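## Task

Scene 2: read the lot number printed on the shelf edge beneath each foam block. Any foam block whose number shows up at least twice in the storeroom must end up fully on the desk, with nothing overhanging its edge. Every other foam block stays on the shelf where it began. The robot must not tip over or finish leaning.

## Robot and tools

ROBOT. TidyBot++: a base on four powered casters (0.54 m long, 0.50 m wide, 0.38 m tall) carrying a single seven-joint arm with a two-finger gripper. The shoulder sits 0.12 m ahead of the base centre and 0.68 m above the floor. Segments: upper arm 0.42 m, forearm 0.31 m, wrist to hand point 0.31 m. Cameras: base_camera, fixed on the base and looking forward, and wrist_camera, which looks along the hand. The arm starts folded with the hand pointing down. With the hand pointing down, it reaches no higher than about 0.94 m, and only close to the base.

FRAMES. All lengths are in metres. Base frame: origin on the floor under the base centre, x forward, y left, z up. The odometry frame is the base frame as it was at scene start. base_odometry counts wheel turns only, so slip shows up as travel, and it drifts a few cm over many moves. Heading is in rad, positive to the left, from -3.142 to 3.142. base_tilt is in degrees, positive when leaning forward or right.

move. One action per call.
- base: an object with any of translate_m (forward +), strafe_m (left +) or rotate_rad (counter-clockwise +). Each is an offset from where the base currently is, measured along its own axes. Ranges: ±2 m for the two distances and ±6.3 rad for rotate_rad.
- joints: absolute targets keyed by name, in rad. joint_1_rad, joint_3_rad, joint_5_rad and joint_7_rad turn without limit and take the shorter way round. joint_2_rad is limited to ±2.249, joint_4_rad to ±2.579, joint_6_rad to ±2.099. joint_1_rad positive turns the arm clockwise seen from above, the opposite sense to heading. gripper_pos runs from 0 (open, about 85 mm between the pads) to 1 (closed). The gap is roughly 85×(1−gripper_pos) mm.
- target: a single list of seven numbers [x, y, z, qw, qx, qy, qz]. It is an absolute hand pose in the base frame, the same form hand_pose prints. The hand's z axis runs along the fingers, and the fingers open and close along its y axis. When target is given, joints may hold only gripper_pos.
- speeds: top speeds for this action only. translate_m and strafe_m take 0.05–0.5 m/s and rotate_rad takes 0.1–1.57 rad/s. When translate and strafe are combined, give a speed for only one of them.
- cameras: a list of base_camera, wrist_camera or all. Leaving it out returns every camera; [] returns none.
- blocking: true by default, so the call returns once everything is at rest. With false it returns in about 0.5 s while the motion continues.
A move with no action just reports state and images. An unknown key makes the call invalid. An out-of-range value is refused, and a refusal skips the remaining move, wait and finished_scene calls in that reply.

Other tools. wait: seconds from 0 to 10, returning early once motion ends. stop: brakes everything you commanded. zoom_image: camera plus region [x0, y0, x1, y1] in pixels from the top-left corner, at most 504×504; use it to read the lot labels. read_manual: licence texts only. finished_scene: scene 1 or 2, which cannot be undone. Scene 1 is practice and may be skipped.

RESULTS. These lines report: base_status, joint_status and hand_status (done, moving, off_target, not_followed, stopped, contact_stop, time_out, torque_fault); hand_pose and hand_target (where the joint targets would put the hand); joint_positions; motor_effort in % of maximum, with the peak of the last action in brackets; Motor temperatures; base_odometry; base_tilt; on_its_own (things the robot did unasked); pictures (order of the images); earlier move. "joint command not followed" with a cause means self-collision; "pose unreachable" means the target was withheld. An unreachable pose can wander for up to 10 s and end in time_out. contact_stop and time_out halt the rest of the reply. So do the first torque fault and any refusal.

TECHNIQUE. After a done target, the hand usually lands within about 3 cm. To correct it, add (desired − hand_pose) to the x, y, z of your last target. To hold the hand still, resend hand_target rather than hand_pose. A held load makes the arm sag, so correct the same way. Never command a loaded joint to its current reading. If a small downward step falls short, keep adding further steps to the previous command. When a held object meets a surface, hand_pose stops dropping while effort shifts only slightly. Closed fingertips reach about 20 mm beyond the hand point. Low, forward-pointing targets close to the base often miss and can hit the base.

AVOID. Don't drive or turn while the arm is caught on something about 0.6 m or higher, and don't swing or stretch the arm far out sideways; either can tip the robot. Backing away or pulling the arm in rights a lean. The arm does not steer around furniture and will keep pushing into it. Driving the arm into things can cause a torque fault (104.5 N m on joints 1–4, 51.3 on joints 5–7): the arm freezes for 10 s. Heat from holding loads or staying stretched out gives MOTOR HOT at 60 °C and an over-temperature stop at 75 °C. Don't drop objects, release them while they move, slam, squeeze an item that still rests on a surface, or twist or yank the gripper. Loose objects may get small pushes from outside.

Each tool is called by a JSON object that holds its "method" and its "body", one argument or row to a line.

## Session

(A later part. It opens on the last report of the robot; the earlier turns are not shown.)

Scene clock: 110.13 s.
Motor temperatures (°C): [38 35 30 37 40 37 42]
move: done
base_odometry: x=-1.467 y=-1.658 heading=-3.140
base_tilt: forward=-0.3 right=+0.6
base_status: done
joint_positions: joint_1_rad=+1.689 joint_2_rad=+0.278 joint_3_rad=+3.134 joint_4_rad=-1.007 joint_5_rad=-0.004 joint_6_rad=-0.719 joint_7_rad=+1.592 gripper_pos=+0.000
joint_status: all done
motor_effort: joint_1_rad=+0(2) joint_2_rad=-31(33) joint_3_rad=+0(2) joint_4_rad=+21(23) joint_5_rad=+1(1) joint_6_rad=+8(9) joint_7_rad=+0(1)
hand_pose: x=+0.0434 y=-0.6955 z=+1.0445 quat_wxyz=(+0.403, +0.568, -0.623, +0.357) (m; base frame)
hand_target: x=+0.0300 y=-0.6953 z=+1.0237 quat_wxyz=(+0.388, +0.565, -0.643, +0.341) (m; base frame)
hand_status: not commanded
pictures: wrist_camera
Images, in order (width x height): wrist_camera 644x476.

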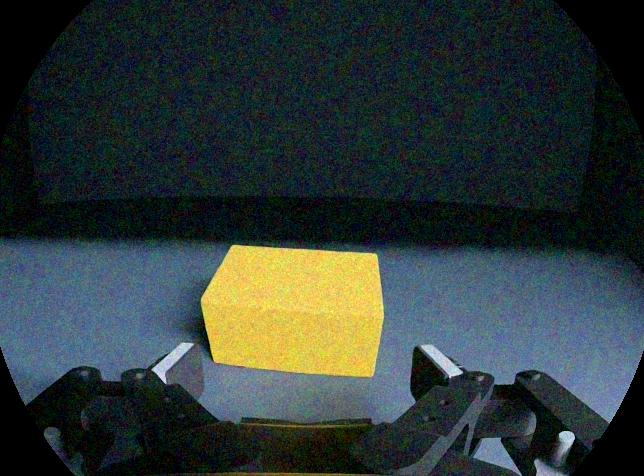

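{"method": "move", "body": {
  "base": {"translate_m":0.004,"strafe_m":-0.035},
  "speeds": {"strafe_m":0.05},
  "cameras": ["wrist_camera"]
}}

{"method": "zoom_image", "body": {
  "camera": "wrist_camera",
  "region": [140, 250, 480, 450]
}}

Scene clock: 111.60 s.
Motor temperatures (°C): [38 35 30 37 40 37 42]
move: done
base_odometry: x=-1.472 y=-1.623 heading=-3.140
base_tilt: forward=-0.3 right=+0.6
base_status: done
joint_positions: joint_1_rad=+1.689 joint_2_rad=+0.279 joint_3_rad=+3.134 joint_4_rad=-1.006 joint_5_rad=-0.004 joint_6_rad=-0.720 joint_7_rad=+1.592 gripper_pos=+0.000
joint_status: not commanded
motor_effort: joint_1_rad=+0(2) joint_2_rad=-30(33) joint_3_rad=+0(1) joint_4_rad=+21(23) joint_5_rad=+0(1) joint_6_rad=+8(9) joint_7_rad=+0(1)
hand_pose: x=+0.0432 y=-0.6957 z=+1.0439 quat_wxyz=(+0.403, +0.568, -0.623, +0.357) (m; base frame)
hand_target: x=+0.0300 y=-0.6953 z=+1.0237 quat_wxyz=(+0.388, +0.565, -0.643, +0.341) (m; base frame)
hand_status: not commanded
pictures: wrist_camera
Images, in order (width x height): wrist_camera 644x476.

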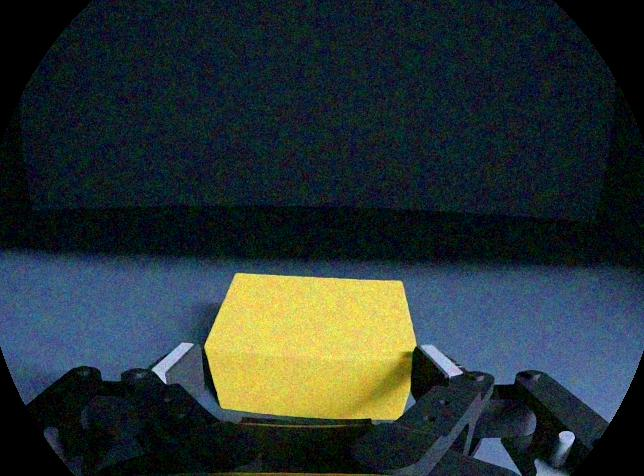

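Scaled by 1.482.

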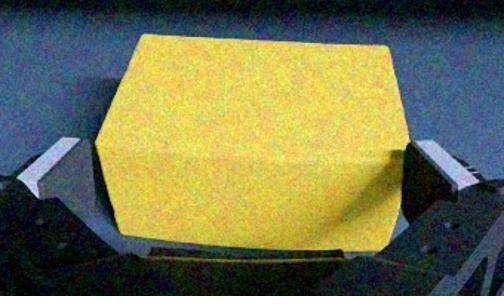

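{"method": "move", "body": {
  "base": {"translate_m":-0.004,"strafe_m":-0.012},
  "speeds": {"strafe_m":0.05},
  "cameras": ["wrist_camera"]
}}

{"method": "zoom_image", "body": {
  "camera": "wrist_camera",
  "region": [140, 250, 480, 450]
}}

Scene clock: 112.50 s.
Motor temperatures (°C): [38 35 30 37 40 37 42]
move: done
base_odometry: x=-1.468 y=-1.611 heading=-3.139
base_tilt: forward=-0.3 right=+0.6
base_status: done
joint_positions: joint_1_rad=+1.689 joint_2_rad=+0.281 joint_3_rad=+3.134 joint_4_rad=-1.006 joint_5_rad=-0.004 joint_6_rad=-0.720 joint_7_rad=+1.592 gripper_pos=+0.000
joint_status: not commanded
motor_effort: joint_1_rad=+0(2) joint_2_rad=-29(32) joint_3_rad=+0(2) joint_4_rad=+21(22) joint_5_rad=+1(1) joint_6_rad=+8(8) joint_7_rad=+0(1)
hand_pose: x=+0.0430 y=-0.6962 z=+1.0429 quat_wxyz=(+0.402, +0.568, -0.623, +0.357) (m; base frame)
hand_target: x=+0.0300 y=-0.6953 z=+1.0237 quat_wxyz=(+0.388, +0.565, -0.643, +0.341) (m; base frame)
hand_status: not commanded
pictures: wrist_camera
Images, in order (width x height): wrist_camera 644x476.

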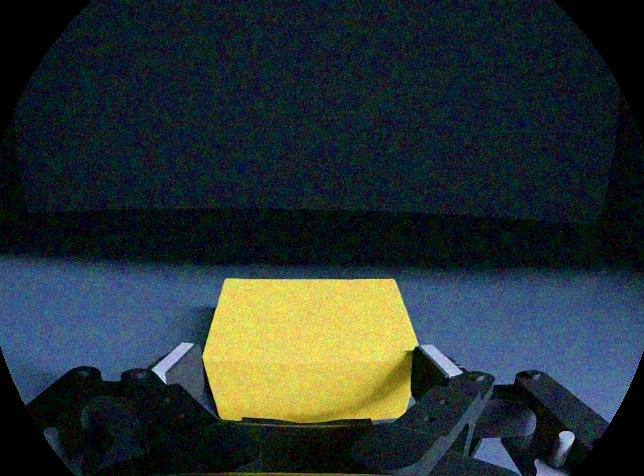

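Scaled by 1.482.

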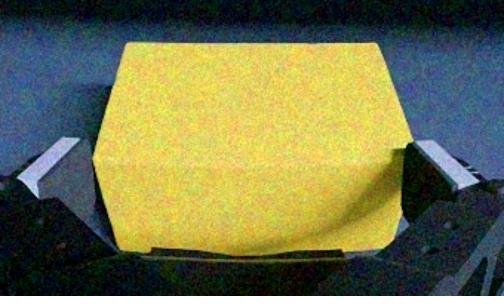

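{"method": "move", "body": {
  "base": {"translate_m":-0.003,"strafe_m":0.012},
  "cameras": []
}}

{"method": "move", "body": {
  "base": {"translate_m":-0.001,"strafe_m":-0.012},
  "cameras": ["wrist_camera"]
}}

{"method": "zoom_image", "body": {
  "camera": "wrist_camera",
  "region": [140, 250, 480, 450]
}}

Scene clock: 113.67 s.
Motor temperatures (°C): [38 35 30 37 40 37 42]
move: done
base_odometry: x=-1.465 y=-1.623 heading=-3.139
base_tilt: forward=-0.4 right=+0.6
base_status: done
joint_positions: joint_1_rad=+1.690 joint_2_rad=+0.280 joint_3_rad=+3.134 joint_4_rad=-1.006 joint_5_rad=-0.004 joint_6_rad=-0.721 joint_7_rad=+1.592 gripper_pos=+0.000
joint_status: not commanded
motor_effort: joint_1_rad=-1(2) joint_2_rad=-30(34) joint_3_rad=+0(2) joint_4_rad=+21(23) joint_5_rad=+1(1) joint_6_rad=+8(9) joint_7_rad=+0(1)
hand_pose: x=+0.0425 y=-0.6960 z=+1.0427 quat_wxyz=(+0.402, +0.568, -0.624, +0.356) (m; base frame)
hand_target: x=+0.0300 y=-0.6953 z=+1.0237 quat_wxyz=(+0.388, +0.565, -0.643, +0.341) (m; base frame)
hand_status: not commanded
pictures: none
No camera images: "cameras" was empty.

Scene clock: 114.37 s.
Motor temperatures (°C): [38 35 30 37 40 37 42]
move: done
base_odometry: x=-1.464 y=-1.611 heading=-3.139
base_tilt: forward=-0.4 right=+0.6
base_status: done
joint_positions: joint_1_rad=+1.690 joint_2_rad=+0.284 joint_3_rad=+3.134 joint_4_rad=-1.006 joint_5_rad=-0.004 joint_6_rad=-0.721 joint_7_rad=+1.592 gripper_pos=+0.000
joint_status: not commanded
motor_effort: joint_1_rad=+0(3) joint_2_rad=-30(35) joint_3_rad=+0(2) joint_4_rad=+22(23) joint_5_rad=+1(1) joint_6_rad=+8(9) joint_7_rad=+0(0)
hand_pose: x=+0.0421 y=-0.6971 z=+1.0405 quat_wxyz=(+0.401, +0.568, -0.624, +0.355) (m; base frame)
hand_target: x=+0.0300 y=-0.6953 z=+1.0237 quat_wxyz=(+0.388, +0.565, -0.643, +0.341) (m; base frame)
hand_status: not commanded
pictures: wrist_camera
Images, in order (width x height): wrist_camera 644x476.

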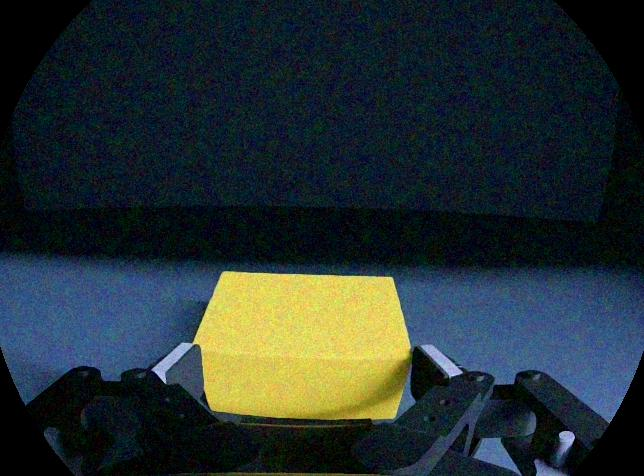

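Scaled by 1.482.

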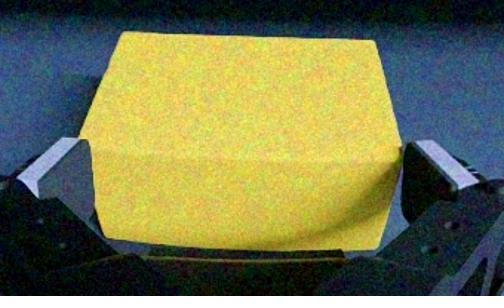

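{"method": "move", "body": {
  "base": {"translate_m":-0.002,"strafe_m":-0.02},
  "speeds": {"strafe_m":0.05},
  "cameras": ["wrist_camera"]
}}

{"method": "zoom_image", "body": {
  "camera": "wrist_camera",
  "region": [140, 250, 480, 450]
}}

Scene clock: 115.50 s.
Motor temperatures (°C): [38 35 30 37 40 37 42]
move: done
base_odometry: x=-1.462 y=-1.591 heading=-3.140
base_tilt: forward=-0.3 right=+0.6
base_status: done
joint_positions: joint_1_rad=+1.690 joint_2_rad=+0.284 joint_3_rad=+3.134 joint_4_rad=-1.006 joint_5_rad=-0.004 joint_6_rad=-0.721 joint_7_rad=+1.592 gripper_pos=+0.000
joint_status: not commanded
motor_effort: joint_1_rad=+0(2) joint_2_rad=-31(34) joint_3_rad=+0(1) joint_4_rad=+22(22) joint_5_rad=+1(1) joint_6_rad=+8(8) joint_7_rad=+0(1)
hand_pose: x=+0.0421 y=-0.6971 z=+1.0405 quat_wxyz=(+0.401, +0.568, -0.624, +0.355) (m; base frame)
hand_target: x=+0.0300 y=-0.6953 z=+1.0237 quat_wxyz=(+0.388, +0.565, -0.643, +0.341) (m; base frame)
hand_status: not commanded
pictures: wrist_camera
Images, in order (width x height): wrist_camera 644x476.

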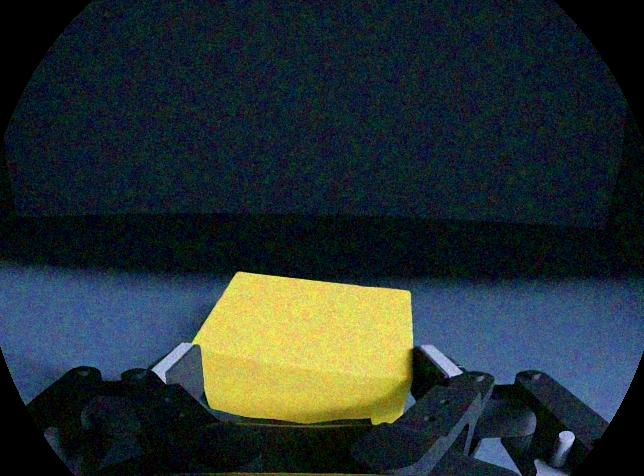

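Scaled by 1.482.

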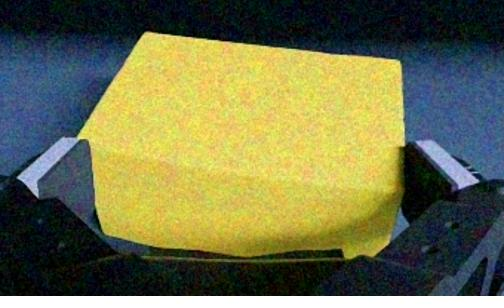

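{"method": "move", "body": {
  "base": {"strafe_m":0.07,"translate_m":0.02},
  "cameras": []
}}

{"method": "move", "body": {
  "joints": {"gripper_pos":1},
  "cameras": ["wrist_camera"]
}}

{"method": "move", "body": {
  "base": {"strafe_m":-0.09},
  "speeds": {"strafe_m":0.06},
  "cameras": ["wrist_camera"]
}}

Scene clock: 117.40 s.
Motor temperatures (°C): [38 35 30 37 40 37 42]
move: done
base_odometry: x=-1.482 y=-1.661 heading=-3.140
base_tilt: forward=-0.4 right=+0.6
base_status: done
joint_positions: joint_1_rad=+1.691 joint_2_rad=+0.280 joint_3_rad=+3.134 joint_4_rad=-1.006 joint_5_rad=-0.004 joint_6_rad=-0.721 joint_7_rad=+1.592 gripper_pos=+0.000
joint_status: not commanded
motor_effort: joint_1_rad=-1(3) joint_2_rad=-31(35) joint_3_rad=+0(2) joint_4_rad=+22(23) joint_5_rad=+1(1) joint_6_rad=+8(9) joint_7_rad=+0(1)
hand_pose: x=+0.0417 y=-0.6957 z=+1.0429 quat_wxyz=(+0.402, +0.568, -0.624, +0.356) (m; base frame)
hand_target: x=+0.0300 y=-0.6953 z=+1.0237 quat_wxyz=(+0.388, +0.565, -0.643, +0.341) (m; base frame)
hand_status: not commanded
pictures: none
No camera images: "cameras" was empty.

Scene clock: 118.50 s.
Motor temperatures (°C): [38 35 30 37 40 37 42]
move: done
base_odometry: x=-1.482 y=-1.661 heading=-3.140
base_tilt: forward=-0.3 right=+0.6
base_status: not commanded
joint_positions: joint_1_rad=+1.691 joint_2_rad=+0.280 joint_3_rad=+3.134 joint_4_rad=-1.006 joint_5_rad=-0.004 joint_6_rad=-0.721 joint_7_rad=+1.592 gripper_pos=+0.999
joint_status: all done
motor_effort: joint_1_rad=+0(1) joint_2_rad=-30(31) joint_3_rad=+0(0) joint_4_rad=+22(22) joint_5_rad=+0(1) joint_6_rad=+8(9) joint_7_rad=+0(1)
hand_pose: x=+0.0417 y=-0.6957 z=+1.0429 quat_wxyz=(+0.402, +0.568, -0.624, +0.356) (m; base frame)
hand_target: x=+0.0300 y=-0.6953 z=+1.0237 quat_wxyz=(+0.388, +0.565, -0.643, +0.341) (m; base frame)
hand_status: not commanded
pictures: wrist_camera
Images, in order (width x height): wrist_camera 644x476.

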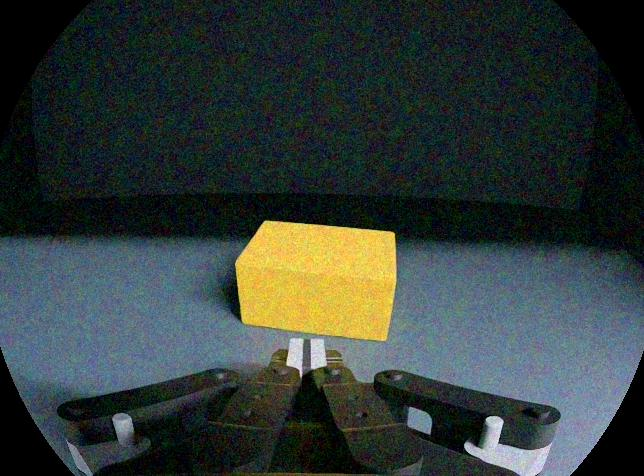

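Scene clock: 120.50 s.
Motor temperatures (°C): [38 35 30 37 40 37 42]
move: done
base_odometry: x=-1.482 y=-1.571 heading=-3.139
base_tilt: forward=-0.4 right=+0.6
base_status: done
joint_positions: joint_1_rad=+1.691 joint_2_rad=+0.281 joint_3_rad=+3.134 joint_4_rad=-1.006 joint_5_rad=-0.004 joint_6_rad=-0.721 joint_7_rad=+1.592 gripper_pos=+0.999
joint_status: not commanded
motor_effort: joint_1_rad=+0(2) joint_2_rad=-31(34) joint_3_rad=+0(1) joint_4_rad=+21(22) joint_5_rad=+1(1) joint_6_rad=+8(9) joint_7_rad=+0(1)
hand_pose: x=+0.0414 y=-0.6962 z=+1.0420 quat_wxyz=(+0.402, +0.568, -0.624, +0.355) (m; base frame)
hand_target: x=+0.0300 y=-0.6953 z=+1.0237 quat_wxyz=(+0.388, +0.565, -0.643, +0.341) (m; base frame)
hand_status: not commanded
pictures: wrist_camera
Images, in order (width x height): wrist_camera 644x476.

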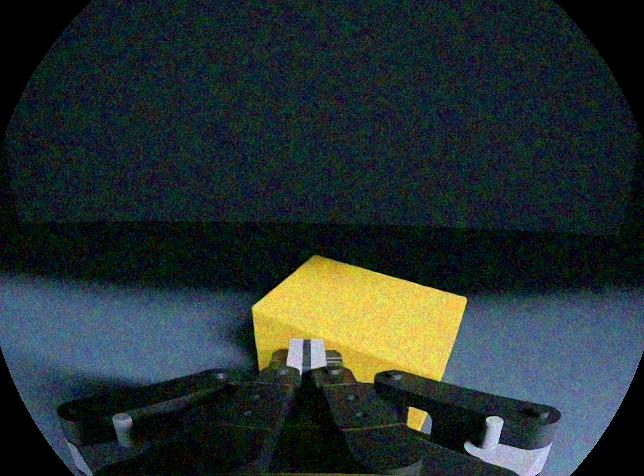

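{"method": "move", "body": {
  "base": {"translate_m":0.012,"strafe_m":0.02},
  "cameras": []
}}

{"method": "move", "body": {
  "base": {"strafe_m":-0.09,"translate_m":-0.008},
  "speeds": {"strafe_m":0.06},
  "cameras": ["wrist_camera"]
}}

Scene clock: 121.43 s.
Motor temperatures (°C): [38 35 30 37 40 37 42]
move: done
base_odometry: x=-1.494 y=-1.590 heading=-3.140
base_tilt: forward=-0.4 right=+0.6
base_status: done
joint_positions: joint_1_rad=+1.692 joint_2_rad=+0.278 joint_3_rad=+3.134 joint_4_rad=-1.006 joint_5_rad=-0.004 joint_6_rad=-0.723 joint_7_rad=+1.592 gripper_pos=+0.999
joint_status: not commanded
motor_effort: joint_1_rad=-1(3) joint_2_rad=-30(34) joint_3_rad=+0(2) joint_4_rad=+22(23) joint_5_rad=+0(1) joint_6_rad=+7(9) joint_7_rad=+0(1)
hand_pose: x=+0.0407 y=-0.6949 z=+1.0438 quat_wxyz=(+0.403, +0.567, -0.624, +0.356) (m; base frame)
hand_target: x=+0.0300 y=-0.6953 z=+1.0237 quat_wxyz=(+0.388, +0.565, -0.643, +0.341) (m; base frame)
hand_status: not commanded
pictures: none
No camera images: "cameras" was empty.

Scene clock: 123.43 s.
Motor temperatures (°C): [38 35 30 37 40 37 42]
move: done
base_odometry: x=-1.487 y=-1.500 heading=-3.139
base_tilt: forward=-0.4 right=+0.6
base_status: done
joint_positions: joint_1_rad=+1.692 joint_2_rad=+0.279 joint_3_rad=+3.134 joint_4_rad=-1.005 joint_5_rad=-0.004 joint_6_rad=-0.723 joint_7_rad=+1.592 gripper_pos=+0.999
joint_status: not commanded
motor_effort: joint_1_rad=+0(1) joint_2_rad=-30(32) joint_3_rad=+0(1) joint_4_rad=+20(23) joint_5_rad=+1(1) joint_6_rad=+7(9) joint_7_rad=+0(1)
hand_pose: x=+0.0407 y=-0.6948 z=+1.0438 quat_wxyz=(+0.403, +0.567, -0.624, +0.356) (m; base frame)
hand_target: x=+0.0300 y=-0.6953 z=+1.0237 quat_wxyz=(+0.388, +0.565, -0.643, +0.341) (m; base frame)
hand_status: not commanded
pictures: wrist_camera
Images, in order (width x height): wrist_camera 644x476.

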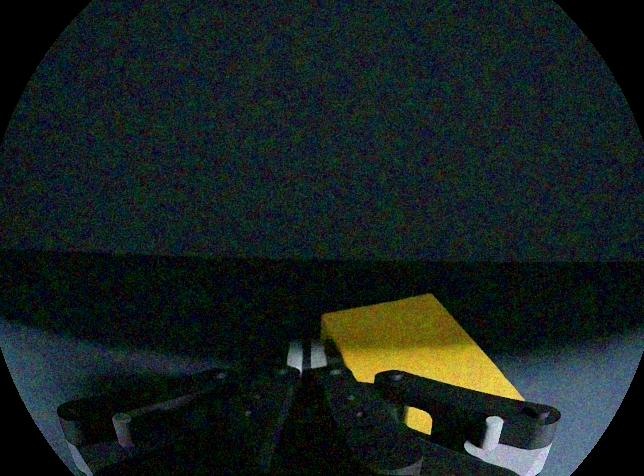

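{"method": "move", "body": {
  "base": {"strafe_m":0.13},
  "cameras": []
}}

{"method": "move", "body": {
  "base": {"translate_m":-0.185},
  "joints": {"joint_1_rad":1.49,"gripper_pos":0},
  "cameras": ["wrist_camera"]
}}

Scene clock: 125.20 s.
Motor temperatures (°C): [38 35 30 37 40 37 42]
move: done
base_odometry: x=-1.486 y=-1.630 heading=-3.139
base_tilt: forward=-0.3 right=+0.6
base_status: done
joint_positions: joint_1_rad=+1.693 joint_2_rad=+0.277 joint_3_rad=+3.135 joint_4_rad=-1.000 joint_5_rad=-0.004 joint_6_rad=-0.727 joint_7_rad=+1.592 gripper_pos=+0.999
joint_status: not commanded
motor_effort: joint_1_rad=-1(2) joint_2_rad=-29(36) joint_3_rad=+0(1) joint_4_rad=+22(22) joint_5_rad=+1(1) joint_6_rad=+8(9) joint_7_rad=+0(1)
hand_pose: x=+0.0395 y=-0.6940 z=+1.0466 quat_wxyz=(+0.404, +0.566, -0.624, +0.356) (m; base frame)
hand_target: x=+0.0300 y=-0.6953 z=+1.0237 quat_wxyz=(+0.388, +0.565, -0.643, +0.341) (m; base frame)
hand_status: not commanded
pictures: none
No camera images: "cameras" was empty.

Scene clock: 126.80 s.
Motor temperatures (°C): [38 35 30 37 40 37 42]
move: done
base_odometry: x=-1.301 y=-1.630 heading=-3.139
base_tilt: forward=-0.4 right=+0.6
base_status: done
joint_positions: joint_1_rad=+1.505 joint_2_rad=+0.277 joint_3_rad=+3.137 joint_4_rad=-1.000 joint_5_rad=-0.004 joint_6_rad=-0.727 joint_7_rad=+1.592 gripper_pos=+0.000
joint_status: all done
motor_effort: joint_1_rad=+0(4) joint_2_rad=-30(32) joint_3_rad=+0(3) joint_4_rad=+21(22) joint_5_rad=+1(2) joint_6_rad=+8(9) joint_7_rad=+0(1)
hand_pose: x=+0.1698 y=-0.6968 z=+1.0466 quat_wxyz=(+0.369, +0.622, -0.569, +0.392) (m; base frame)
hand_target: x=+0.1769 y=-0.6986 z=+1.0237 quat_wxyz=(+0.350, +0.630, -0.581, +0.379) (m; base frame)
hand_status: not commanded
pictures: wrist_camera
Images, in order (width x height): wrist_camera 644x476.

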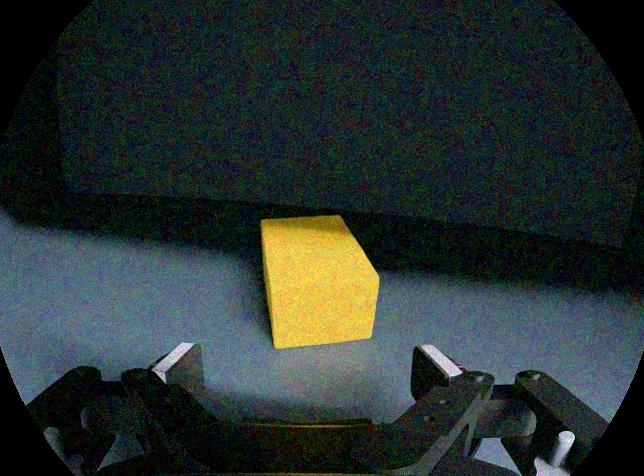

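{"method": "move", "body": {
  "base": {"translate_m":0.008,"strafe_m":-0.115},
  "speeds": {"strafe_m":0.1},
  "cameras": ["wrist_camera"]
}}

{"method": "move", "body": {
  "joints": {"gripper_pos":1},
  "cameras": ["wrist_camera"]
}}

Scene clock: 128.70 s.
Motor temperatures (°C): [38 35 30 37 40 37 42]
move: done
base_odometry: x=-1.309 y=-1.515 heading=-3.140
base_tilt: forward=-0.3 right=+0.6
base_status: done
joint_positions: joint_1_rad=+1.505 joint_2_rad=+0.281 joint_3_rad=+3.137 joint_4_rad=-1.000 joint_5_rad=-0.004 joint_6_rad=-0.727 joint_7_rad=+1.592 gripper_pos=+0.000
joint_status: not commanded
motor_effort: joint_1_rad=+0(1) joint_2_rad=-31(33) joint_3_rad=+0(1) joint_4_rad=+22(22) joint_5_rad=+1(1) joint_6_rad=+8(9) joint_7_rad=+0(1)
hand_pose: x=+0.1700 y=-0.6982 z=+1.0438 quat_wxyz=(+0.368, +0.623, -0.569, +0.391) (m; base frame)
hand_target: x=+0.1769 y=-0.6986 z=+1.0237 quat_wxyz=(+0.350, +0.630, -0.581, +0.379) (m; base frame)
hand_status: not commanded
pictures: wrist_camera
Images, in order (width x height): wrist_camera 644x476.

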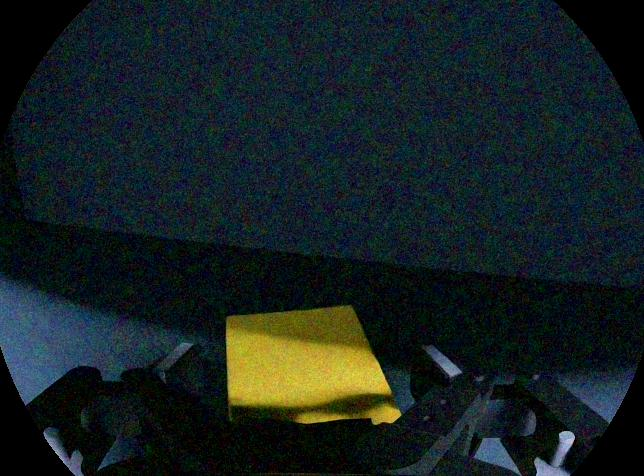

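Scene clock: 129.80 s.
Motor temperatures (°C): [38 36 30 37 40 37 42]
move: off_target
base_odometry: x=-1.309 y=-1.515 heading=-3.140
base_tilt: forward=-0.3 right=+0.6
base_status: not commanded
joint_positions: joint_1_rad=+1.505 joint_2_rad=+0.280 joint_3_rad=+3.137 joint_4_rad=-0.999 joint_5_rad=-0.004 joint_6_rad=-0.727 joint_7_rad=+1.592 gripper_pos=+0.391
joint_status: gripper_pos off_target (ended at +0.391, target +1.000)
motor_effort: joint_1_rad=+0(1) joint_2_rad=-30(31) joint_3_rad=+0(0) joint_4_rad=+20(22) joint_5_rad=+1(1) joint_6_rad=+8(8) joint_7_rad=+0(1)
hand_pose: x=+0.1700 y=-0.6977 z=+1.0454 quat_wxyz=(+0.369, +0.622, -0.569, +0.391) (m; base frame)
hand_target: x=+0.1769 y=-0.6986 z=+1.0237 quat_wxyz=(+0.350, +0.630, -0.581, +0.379) (m; base frame)
hand_status: not commanded
pictures: wrist_camera
Images, in order (width x height): wrist_camera 644x476.

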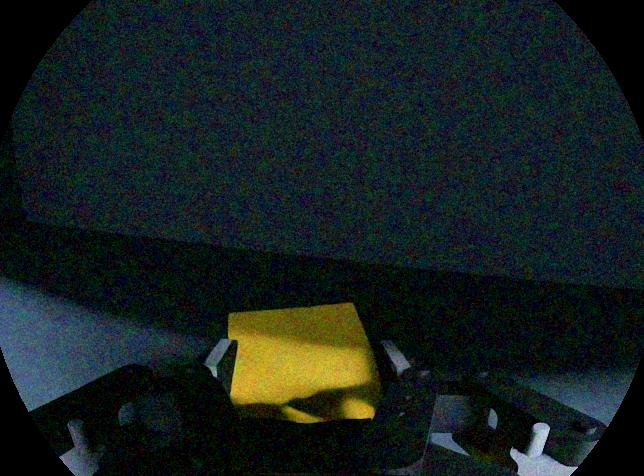

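{"method": "move", "body": {
  "joints": {"joint_2_rad":0.17},
  "cameras": []
}}

{"method": "move", "body": {
  "base": {"strafe_m":0.33},
  "speeds": {"strafe_m":0.25},
  "cameras": ["wrist_camera"]
}}

{"method": "move", "body": {
  "joints": {"joint_1_rad":1.571,"joint_2_rad":-0.374,"joint_4_rad":-2.5,"joint_6_rad":0.2},
  "cameras": []
}}

{"method": "move", "body": {
  "base": {"translate_m":-0.8},
  "cameras": ["wrist_camera"]
}}

Scene clock: 131.33 s.
Motor temperatures (°C): [38 36 30 37 40 37 42]
move: done
base_odometry: x=-1.309 y=-1.515 heading=-3.140
base_tilt: forward=-0.4 right=+0.6
base_status: not commanded
joint_positions: joint_1_rad=+1.505 joint_2_rad=+0.156 joint_3_rad=+3.137 joint_4_rad=-0.999 joint_5_rad=-0.004 joint_6_rad=-0.727 joint_7_rad=+1.592 gripper_pos=+0.391
joint_status: all done
motor_effort: joint_1_rad=+0(1) joint_2_rad=-25(34) joint_3_rad=+0(0) joint_4_rad=+21(24) joint_5_rad=+0(1) joint_6_rad=+9(9) joint_7_rad=+0(1)
hand_pose: x=+0.1666 y=-0.6476 z=+1.1290 quat_wxyz=(+0.404, +0.597, -0.545, +0.428) (m; base frame)
hand_target: x=+0.1730 y=-0.6498 z=+1.1098 quat_wxyz=(+0.386, +0.604, -0.557, +0.419) (m; base frame)
hand_status: not commanded
pictures: none
No camera images: "cameras" was empty.

Scene clock: 133.60 s.
Motor temperatures (°C): [38 36 30 37 40 37 42]
move: done
base_odometry: x=-1.309 y=-1.845 heading=-3.140
base_tilt: forward=-0.4 right=+0.6
base_status: done
joint_positions: joint_1_rad=+1.503 joint_2_rad=+0.157 joint_3_rad=+3.138 joint_4_rad=-0.999 joint_5_rad=-0.004 joint_6_rad=-0.727 joint_7_rad=+1.592 gripper_pos=+0.391
joint_status: not commanded
motor_effort: joint_1_rad=-1(2) joint_2_rad=-26(30) joint_3_rad=+0(2) joint_4_rad=+21(23) joint_5_rad=+1(1) joint_6_rad=+9(9) joint_7_rad=+0(1)
hand_pose: x=+0.1679 y=-0.6480 z=+1.1283 quat_wxyz=(+0.403, +0.597, -0.545, +0.428) (m; base frame)
hand_target: x=+0.1730 y=-0.6498 z=+1.1098 quat_wxyz=(+0.386, +0.604, -0.557, +0.419) (m; base frame)
hand_status: not commanded
pictures: wrist_camera
Images, in order (width x height): wrist_camera 644x476.

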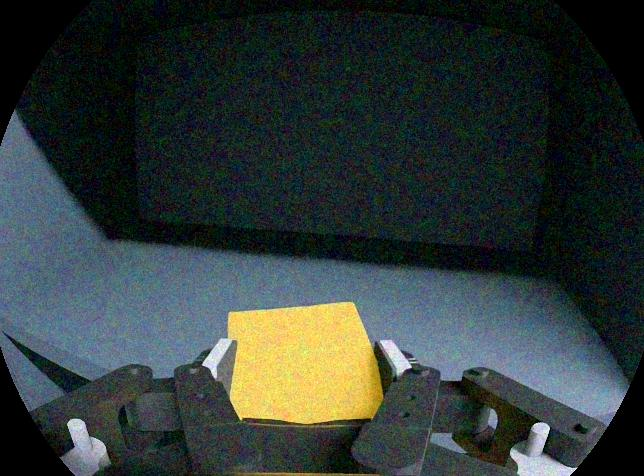

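Scene clock: 136.63 s.
Motor temperatures (°C): [38 36 30 37 40 37 42]
move: done
base_odometry: x=-1.309 y=-1.845 heading=-3.140
base_tilt: forward=-0.4 right=+0.6
base_status: not commanded
joint_positions: joint_1_rad=+1.551 joint_2_rad=-0.359 joint_3_rad=+3.138 joint_4_rad=-2.471 joint_5_rad=-0.004 joint_6_rad=+0.142 joint_7_rad=+1.592 gripper_pos=+0.391
joint_status: all done
motor_effort: joint_1_rad=-1(2) joint_2_rad=-6(26) joint_3_rad=+1(1) joint_4_rad=+20(23) joint_5_rad=+1(1) joint_6_rad=+8(10) joint_7_rad=+0(1)
hand_pose: x=+0.1299 y=-0.4082 z=+0.7928 quat_wxyz=(+0.390, +0.601, -0.577, +0.392) (m; base frame)
hand_target: x=+0.1203 y=-0.4053 z=+0.7995 quat_wxyz=(+0.404, +0.580, -0.580, +0.404) (m; base frame)
hand_status: not commanded
pictures: none
No camera images: "cameras" was empty.

Scene clock: 139.60 s.
Motor temperatures (°C): [38 36 30 37 40 37 42]
move: done
base_odometry: x=-0.509 y=-1.844 heading=-3.140
base_tilt: forward=-0.4 right=+0.6
base_status: done
joint_positions: joint_1_rad=+1.554 joint_2_rad=-0.361 joint_3_rad=+3.138 joint_4_rad=-2.471 joint_5_rad=-0.004 joint_6_rad=+0.144 joint_7_rad=+1.592 gripper_pos=+0.391
joint_status: not commanded
motor_effort: joint_1_rad=+0(1) joint_2_rad=-6(7) joint_3_rad=+1(2) joint_4_rad=+20(20) joint_5_rad=+1(1) joint_6_rad=+9(9) joint_7_rad=+0(1)
hand_pose: x=+0.1287 y=-0.4083 z=+0.7939 quat_wxyz=(+0.392, +0.600, -0.577, +0.392) (m; base frame)
hand_target: x=+0.1203 y=-0.4053 z=+0.7995 quat_wxyz=(+0.404, +0.580, -0.580, +0.404) (m; base frame)
hand_status: not commanded
pictures: wrist_camera
Images, in order (width x height): wrist_camera 644x476.

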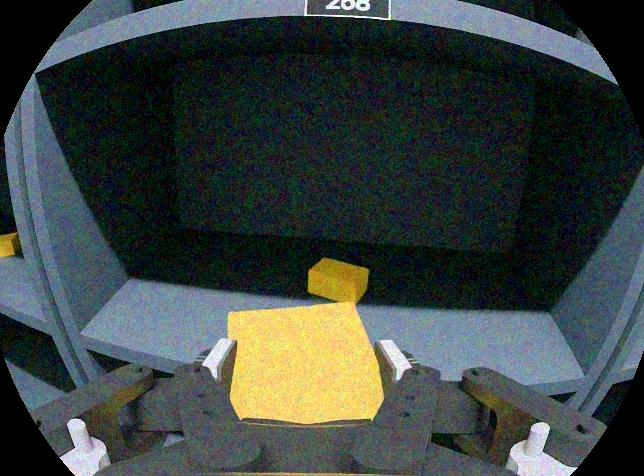

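{"method": "move", "body": {
  "joints": {"joint_6_rad":-0.3},
  "cameras": ["wrist_camera"]
}}

{"method": "zoom_image", "body": {
  "camera": "wrist_camera",
  "region": [260, 160, 380, 300]
}}

Scene clock: 140.70 s.
Motor temperatures (°C): [38 36 30 37 40 37 42]
move: done
base_odometry: x=-0.509 y=-1.844 heading=-3.140
base_tilt: forward=-0.4 right=+0.6
base_status: not commanded
joint_positions: joint_1_rad=+1.554 joint_2_rad=-0.362 joint_3_rad=+3.138 joint_4_rad=-2.483 joint_5_rad=-0.004 joint_6_rad=-0.267 joint_7_rad=+1.592 gripper_pos=+0.391
joint_status: all done
motor_effort: joint_1_rad=+0(1) joint_2_rad=-5(7) joint_3_rad=+1(1) joint_4_rad=+18(21) joint_5_rad=+1(1) joint_6_rad=+6(8) joint_7_rad=+0(1)
hand_pose: x=+0.1276 y=-0.3319 z=+0.6841 quat_wxyz=(+0.260, +0.670, -0.645, +0.261) (m; base frame)
hand_target: x=+0.1203 y=-0.3177 z=+0.6729 quat_wxyz=(+0.248, +0.662, -0.662, +0.248) (m; base frame)
hand_status: not commanded
pictures: wrist_camera
Images, in order (width x height): wrist_camera 644x476.

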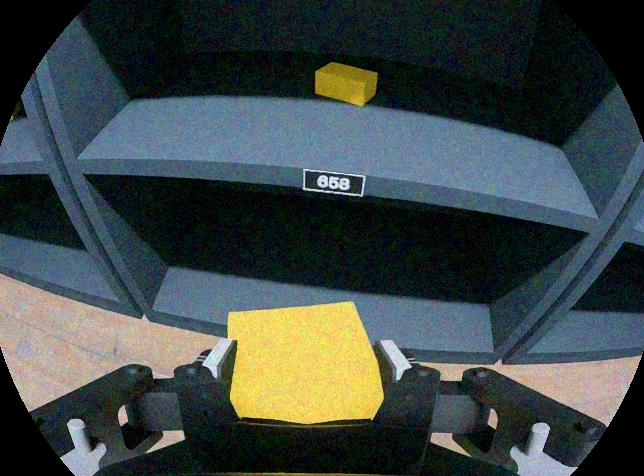

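Scaled by 3.600.

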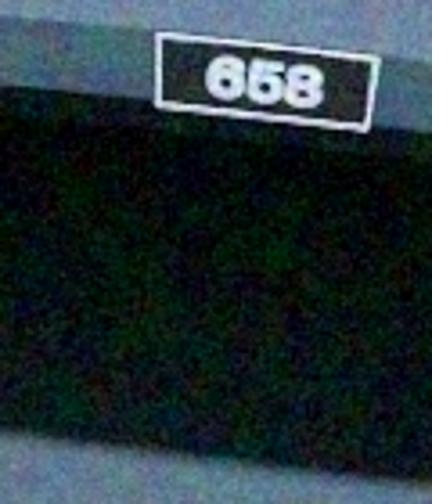

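{"method": "move", "body": {
  "base": {"translate_m":-1.95,"strafe_m":-0.08},
  "joints": {"joint_6_rad":0.2},
  "cameras": ["wrist_camera"]
}}

{"method": "move", "body": {
  "base": {"strafe_m":-1.8},
  "cameras": ["wrist_camera"]
}}

{"method": "move", "body": {
  "base": {"translate_m":1.4}
}}

Scene clock: 146.17 s.
Motor temperatures (°C): [38 36 30 37 40 37 42]
move: done
base_odometry: x=+1.442 y=-1.762 heading=-3.141
base_tilt: forward=-0.4 right=+0.6
base_status: done
joint_positions: joint_1_rad=+1.585 joint_2_rad=-0.378 joint_3_rad=+3.155 joint_4_rad=-2.493 joint_5_rad=+0.002 joint_6_rad=+0.173 joint_7_rad=+1.591 gripper_pos=+0.393
joint_status: all done
motor_effort: joint_1_rad=-1(43) joint_2_rad=-7(11) joint_3_rad=+0(46) joint_4_rad=+20(27) joint_5_rad=+1(8) joint_6_rad=+9(13) joint_7_rad=+0(2)
hand_pose: x=+0.1093 y=-0.4039 z=+0.7972 quat_wxyz=(+0.407, +0.582, -0.586, +0.391) (m; base frame)
hand_target: x=+0.1203 y=-0.4053 z=+0.7995 quat_wxyz=(+0.404, +0.580, -0.580, +0.404) (m; base frame)
hand_status: not commanded
pictures: wrist_camera
Images, in order (width x height): wrist_camera 644x476.

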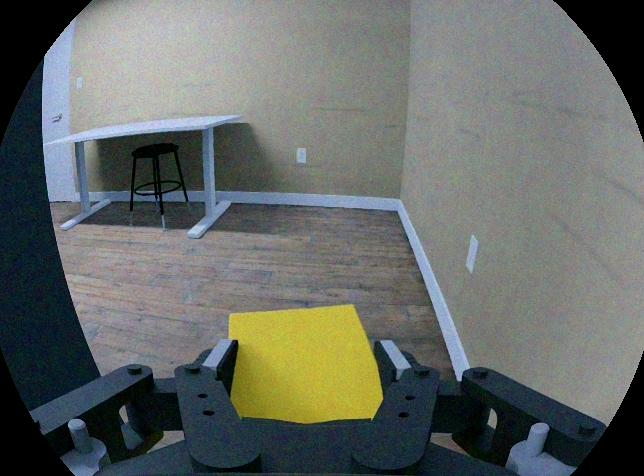

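Scene clock: 151.13 s.
Motor temperatures (°C): [38 36 30 37 40 37 42]
move: done
base_odometry: x=+1.440 y=+0.038 heading=-3.141
base_tilt: forward=-0.4 right=+0.6
base_status: done
joint_positions: joint_1_rad=+1.585 joint_2_rad=-0.377 joint_3_rad=+3.155 joint_4_rad=-2.493 joint_5_rad=+0.002 joint_6_rad=+0.173 joint_7_rad=+1.591 gripper_pos=+0.393
joint_status: not commanded
motor_effort: joint_1_rad=+0(1) joint_2_rad=-6(8) joint_3_rad=+1(1) joint_4_rad=+20(21) joint_5_rad=+1(1) joint_6_rad=+8(9) joint_7_rad=+0(1)
hand_pose: x=+0.1093 y=-0.4039 z=+0.7971 quat_wxyz=(+0.407, +0.582, -0.586, +0.391) (m; base frame)
hand_target: x=+0.1203 y=-0.4053 z=+0.7995 quat_wxyz=(+0.404, +0.580, -0.580, +0.404) (m; base frame)
hand_status: not commanded
pictures: wrist_camera
Images, in order (width x height): wrist_camera 644x476.

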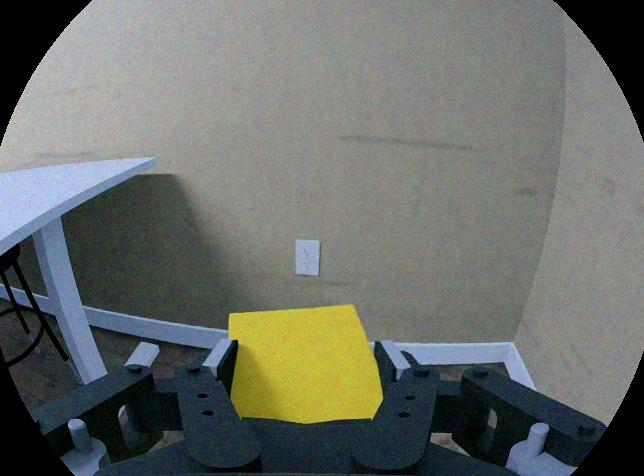

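Scene clock: 155.30 s.
Motor temperatures (°C): [38 35 30 37 40 37 42]
move: done
base_odometry: x=+0.040 y=+0.038 heading=+3.141
base_tilt: forward=-0.4 right=+0.6
base_status: done
joint_positions: joint_1_rad=+1.584 joint_2_rad=-0.377 joint_3_rad=+3.152 joint_4_rad=-2.493 joint_5_rad=+0.002 joint_6_rad=+0.173 joint_7_rad=+1.591 gripper_pos=+0.393
joint_status: not commanded
motor_effort: joint_1_rad=-1(1) joint_2_rad=-5(7) joint_3_rad=+1(2) joint_4_rad=+20(21) joint_5_rad=+1(1) joint_6_rad=+8(9) joint_7_rad=+0(1)
hand_pose: x=+0.1106 y=-0.4039 z=+0.7971 quat_wxyz=(+0.407, +0.583, -0.585, +0.391) (m; base frame)
hand_target: x=+0.1203 y=-0.4053 z=+0.7995 quat_wxyz=(+0.404, +0.580, -0.580, +0.404) (m; base frame)
hand_status: not commanded
pictures: base_camera, wrist_camera
Images, in order (width x height): base_camera 644x364, wrist_camera 644x476.

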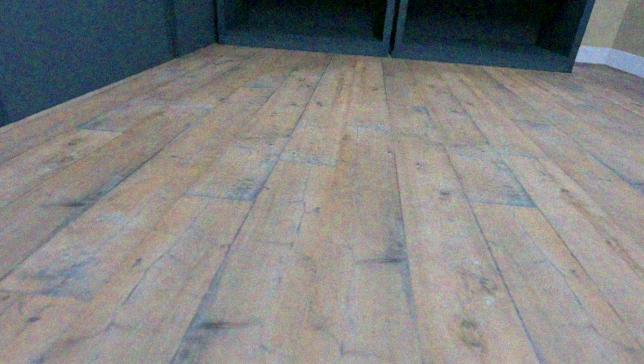

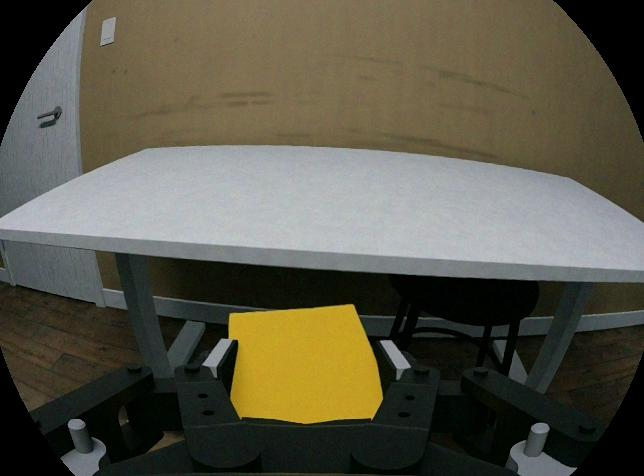

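{"method": "move", "body": {
  "joints": {"joint_2_rad":0.307,"joint_4_rad":-1.595,"joint_6_rad":-0.105},
  "cameras": ["wrist_camera"]
}}

{"method": "move", "body": {
  "base": {"strafe_m":-0.27},
  "speeds": {"strafe_m":0.25},
  "cameras": ["wrist_camera"]
}}

{"method": "move", "body": {
  "joints": {"joint_2_rad":0.39,"joint_4_rad":-1.742,"joint_6_rad":0.125},
  "cameras": ["wrist_camera"]
}}

Scene clock: 162.97 s.
Motor temperatures (°C): [38 35 30 37 40 37 42]
move: done
base_odometry: x=+0.040 y=+0.038 heading=+3.141
base_tilt: forward=-0.3 right=+0.6
base_status: not commanded
joint_positions: joint_1_rad=+1.584 joint_2_rad=+0.283 joint_3_rad=+3.152 joint_4_rad=-1.611 joint_5_rad=+0.002 joint_6_rad=-0.056 joint_7_rad=+1.591 gripper_pos=+0.393
joint_status: all done
motor_effort: joint_1_rad=+0(1) joint_2_rad=-30(32) joint_3_rad=+0(1) joint_4_rad=+22(22) joint_5_rad=+1(1) joint_6_rad=+8(10) joint_7_rad=+0(1)
hand_pose: x=+0.1042 y=-0.7047 z=+0.8705 quat_wxyz=(+0.407, +0.585, -0.585, +0.387) (m; base frame)
hand_target: x=+0.1202 y=-0.7066 z=+0.8491 quat_wxyz=(+0.380, +0.596, -0.596, +0.380) (m; base frame)
hand_status: not commanded
pictures: wrist_camera
Images, in order (width x height): wrist_camera 644x476.

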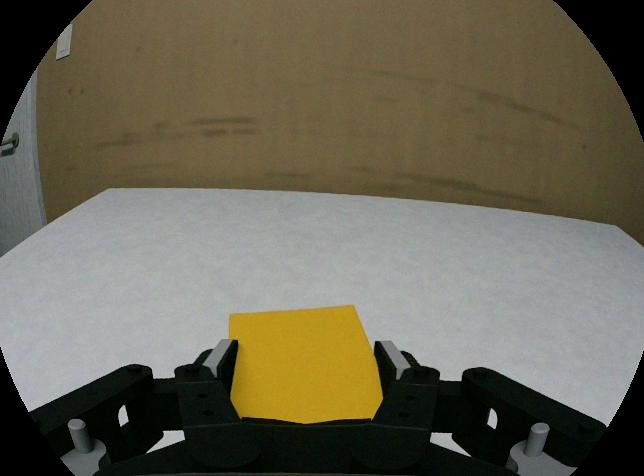

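Scene clock: 164.93 s.
Motor temperatures (°C): [38 35 30 37 40 37 42]
move: done
base_odometry: x=+0.040 y=+0.308 heading=-3.141
base_tilt: forward=-0.3 right=+0.6
base_status: done
joint_positions: joint_1_rad=+1.584 joint_2_rad=+0.289 joint_3_rad=+3.152 joint_4_rad=-1.608 joint_5_rad=+0.002 joint_6_rad=-0.060 joint_7_rad=+1.591 gripper_pos=+0.393
joint_status: not commanded
motor_effort: joint_1_rad=-1(1) joint_2_rad=-31(33) joint_3_rad=+0(1) joint_4_rad=+21(23) joint_5_rad=+0(1) joint_6_rad=+8(9) joint_7_rad=+0(1)
hand_pose: x=+0.1043 y=-0.7060 z=+0.8676 quat_wxyz=(+0.405, +0.587, -0.586, +0.385) (m; base frame)
hand_target: x=+0.1202 y=-0.7066 z=+0.8491 quat_wxyz=(+0.380, +0.596, -0.596, +0.380) (m; base frame)
hand_status: not commanded
pictures: wrist_camera
Images, in order (width x height): wrist_camera 644x476.

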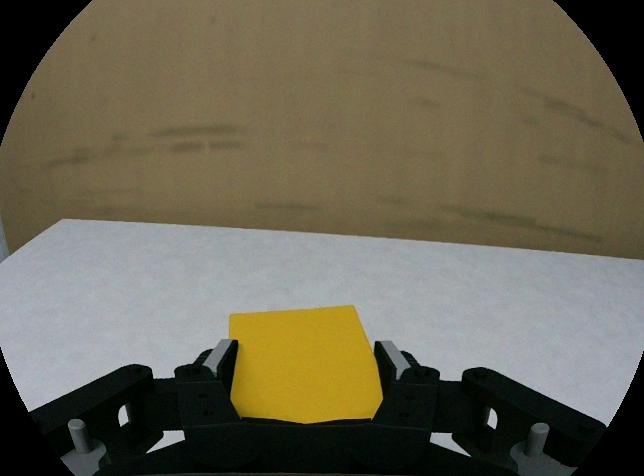

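Scene clock: 166.30 s.
Motor temperatures (°C): [38 36 30 37 40 37 42]
move: done
base_odometry: x=+0.040 y=+0.308 heading=-3.141
base_tilt: forward=-0.3 right=+0.6
base_status: not commanded
joint_positions: joint_1_rad=+1.584 joint_2_rad=+0.376 joint_3_rad=+3.152 joint_4_rad=-1.721 joint_5_rad=+0.002 joint_6_rad=+0.071 joint_7_rad=+1.591 gripper_pos=+0.393
joint_status: all done
motor_effort: joint_1_rad=+0(1) joint_2_rad=-32(35) joint_3_rad=+0(0) joint_4_rad=+20(22) joint_5_rad=+1(1) joint_6_rad=+8(9) joint_7_rad=+0(1)
hand_pose: x=+0.1044 y=-0.7057 z=+0.7781 quat_wxyz=(+0.384, +0.600, -0.600, +0.364) (m; base frame)
hand_target: x=+0.1202 y=-0.7083 z=+0.7722 quat_wxyz=(+0.380, +0.596, -0.596, +0.380) (m; base frame)
hand_status: not commanded
pictures: wrist_camera
Images, in order (width x height): wrist_camera 644x476.

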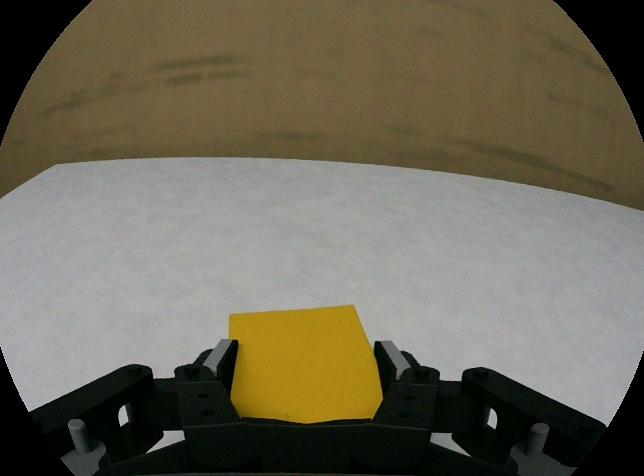

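{"method": "move", "body": {
  "joints": {"joint_2_rad":0.412},
  "cameras": []
}}

{"method": "move", "body": {
  "joints": {"joint_2_rad":0.43},
  "cameras": []
}}

{"method": "move", "body": {
  "joints": {"joint_2_rad":0.448},
  "cameras": ["wrist_camera"]
}}

Scene clock: 167.07 s.
Motor temperatures (°C): [38 36 30 37 40 37 42]
move: done
base_odometry: x=+0.040 y=+0.308 heading=-3.141
base_tilt: forward=-0.4 right=+0.6
base_status: not commanded
joint_positions: joint_1_rad=+1.584 joint_2_rad=+0.382 joint_3_rad=+3.152 joint_4_rad=-1.721 joint_5_rad=+0.002 joint_6_rad=+0.075 joint_7_rad=+1.591 gripper_pos=+0.393
joint_status: all done
motor_effort: joint_1_rad=+0(1) joint_2_rad=-31(33) joint_3_rad=+0(0) joint_4_rad=+19(20) joint_5_rad=+1(1) joint_6_rad=+8(8) joint_7_rad=+0(0)
hand_pose: x=+0.1044 y=-0.7069 z=+0.7751 quat_wxyz=(+0.383, +0.601, -0.600, +0.364) (m; base frame)
hand_target: x=+0.1202 y=-0.7101 z=+0.7565 quat_wxyz=(+0.373, +0.600, -0.600, +0.373) (m; base frame)
hand_status: not commanded
pictures: none
No camera images: "cameras" was empty.

Scene clock: 167.63 s.
Motor temperatures (°C): [38 36 30 37 40 37 42]
move: off_target
base_odometry: x=+0.040 y=+0.308 heading=-3.141
base_tilt: forward=-0.3 right=+0.6
base_status: not commanded
joint_positions: joint_1_rad=+1.584 joint_2_rad=+0.384 joint_3_rad=+3.152 joint_4_rad=-1.721 joint_5_rad=+0.002 joint_6_rad=+0.079 joint_7_rad=+1.591 gripper_pos=+0.393
joint_status: joint_2_rad off_target (ended at +0.384, target +0.430)
motor_effort: joint_1_rad=-1(1) joint_2_rad=-28(31) joint_3_rad=+0(0) joint_4_rad=+19(20) joint_5_rad=+1(1) joint_6_rad=+7(8) joint_7_rad=+0(1)
hand_pose: x=+0.1044 y=-0.7076 z=+0.7747 quat_wxyz=(+0.384, +0.600, -0.600, +0.364) (m; base frame)
hand_target: x=+0.1202 y=-0.7113 z=+0.7438 quat_wxyz=(+0.368, +0.604, -0.604, +0.368) (m; base frame)
hand_status: not commanded
pictures: none
No camera images: "cameras" was empty.

Scene clock: 168.20 s.
Motor temperatures (°C): [38 36 30 37 40 37 42]
move: off_target
base_odometry: x=+0.040 y=+0.308 heading=-3.141
base_tilt: forward=-0.3 right=+0.6
base_status: not commanded
joint_positions: joint_1_rad=+1.584 joint_2_rad=+0.386 joint_3_rad=+3.152 joint_4_rad=-1.721 joint_5_rad=+0.002 joint_6_rad=+0.084 joint_7_rad=+1.591 gripper_pos=+0.393
joint_status: joint_2_rad off_target (ended at +0.386, target +0.448)
motor_effort: joint_1_rad=-1(1) joint_2_rad=-27(29) joint_3_rad=+0(0) joint_4_rad=+18(18) joint_5_rad=+1(1) joint_6_rad=+6(7) joint_7_rad=+0(0)
hand_pose: x=+0.1044 y=-0.7085 z=+0.7743 quat_wxyz=(+0.384, +0.600, -0.599, +0.365) (m; base frame)
hand_target: x=+0.1202 y=-0.7123 z=+0.7309 quat_wxyz=(+0.363, +0.607, -0.607, +0.362) (m; base frame)
hand_status: not commanded
pictures: wrist_camera
Images, in order (width x height): wrist_camera 644x476.

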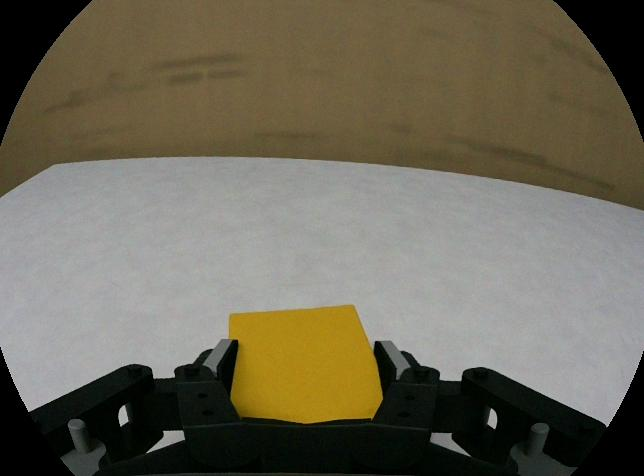

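{"method": "move", "body": {
  "joints": {"joint_2_rad":0.412},
  "cameras": []
}}

{"method": "move", "body": {
  "joints": {"gripper_pos":0},
  "cameras": []
}}

{"method": "move", "body": {
  "base": {"strafe_m":0.28},
  "speeds": {"strafe_m":0.25},
  "cameras": ["wrist_camera"]
}}

Scene clock: 169.10 s.
Motor temperatures (°C): [38 36 30 37 40 37 42]
move: done
base_odometry: x=+0.040 y=+0.308 heading=-3.141
base_tilt: forward=-0.4 right=+0.6
base_status: not commanded
joint_positions: joint_1_rad=+1.584 joint_2_rad=+0.386 joint_3_rad=+3.152 joint_4_rad=-1.722 joint_5_rad=+0.002 joint_6_rad=+0.084 joint_7_rad=+1.591 gripper_pos=+0.393
joint_status: all done
motor_effort: joint_1_rad=+0(1) joint_2_rad=-30(33) joint_3_rad=+0(0) joint_4_rad=+19(20) joint_5_rad=+1(1) joint_6_rad=+8(8) joint_7_rad=+0(0)
hand_pose: x=+0.1044 y=-0.7085 z=+0.7747 quat_wxyz=(+0.385, +0.600, -0.599, +0.365) (m; base frame)
hand_target: x=+0.1202 y=-0.7101 z=+0.7566 quat_wxyz=(+0.373, +0.600, -0.600, +0.373) (m; base frame)
hand_status: not commanded
pictures: none
No camera images: "cameras" was empty.

Scene clock: 170.20 s.
Motor temperatures (°C): [38 36 30 37 40 37 42]
move: done
base_odometry: x=+0.040 y=+0.308 heading=-3.141
base_tilt: forward=-0.4 right=+0.6
base_status: not commanded
joint_positions: joint_1_rad=+1.584 joint_2_rad=+0.389 joint_3_rad=+3.152 joint_4_rad=-1.722 joint_5_rad=+0.002 joint_6_rad=+0.084 joint_7_rad=+1.591 gripper_pos=+0.000
joint_status: all done
motor_effort: joint_1_rad=+0(1) joint_2_rad=-33(34) joint_3_rad=+0(0) joint_4_rad=+19(20) joint_5_rad=+1(1) joint_6_rad=+7(9) joint_7_rad=+0(1)
hand_pose: x=+0.1044 y=-0.7087 z=+0.7728 quat_wxyz=(+0.384, +0.600, -0.599, +0.365) (m; base frame)
hand_target: x=+0.1202 y=-0.7101 z=+0.7566 quat_wxyz=(+0.373, +0.600, -0.600, +0.373) (m; base frame)
hand_status: not commanded
pictures: none
No camera images: "cameras" was empty.

Scene clock: 172.27 s.
Motor temperatures (°C): [38 36 30 37 40 37 42]
move: done
base_odometry: x=+0.040 y=+0.028 heading=-3.140
base_tilt: forward=-0.4 right=+0.6
base_status: done
joint_positions: joint_1_rad=+1.583 joint_2_rad=+0.394 joint_3_rad=+3.152 joint_4_rad=-1.722 joint_5_rad=+0.002 joint_6_rad=+0.084 joint_7_rad=+1.591 gripper_pos=+0.000
joint_status: not commanded
motor_effort: joint_1_rad=-1(2) joint_2_rad=-32(36) joint_3_rad=+0(1) joint_4_rad=+20(21) joint_5_rad=+1(1) joint_6_rad=+8(9) joint_7_rad=+0(1)
hand_pose: x=+0.1053 y=-0.7092 z=+0.7687 quat_wxyz=(+0.382, +0.602, -0.600, +0.363) (m; base frame)
hand_target: x=+0.1202 y=-0.7101 z=+0.7566 quat_wxyz=(+0.373, +0.600, -0.600, +0.373) (m; base frame)
hand_status: not commanded
pictures: wrist_camera
Images, in order (width x height): wrist_camera 644x476.

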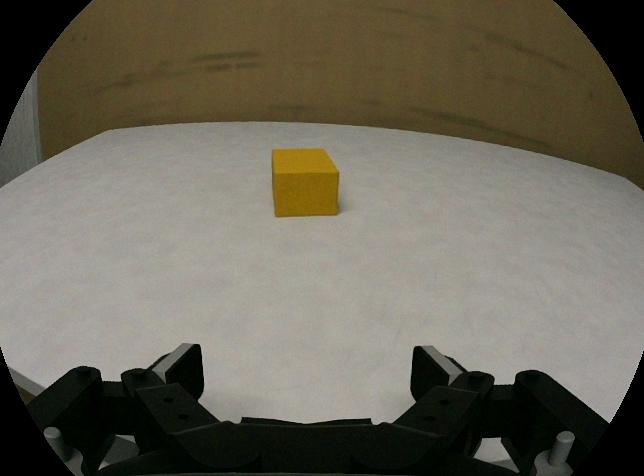

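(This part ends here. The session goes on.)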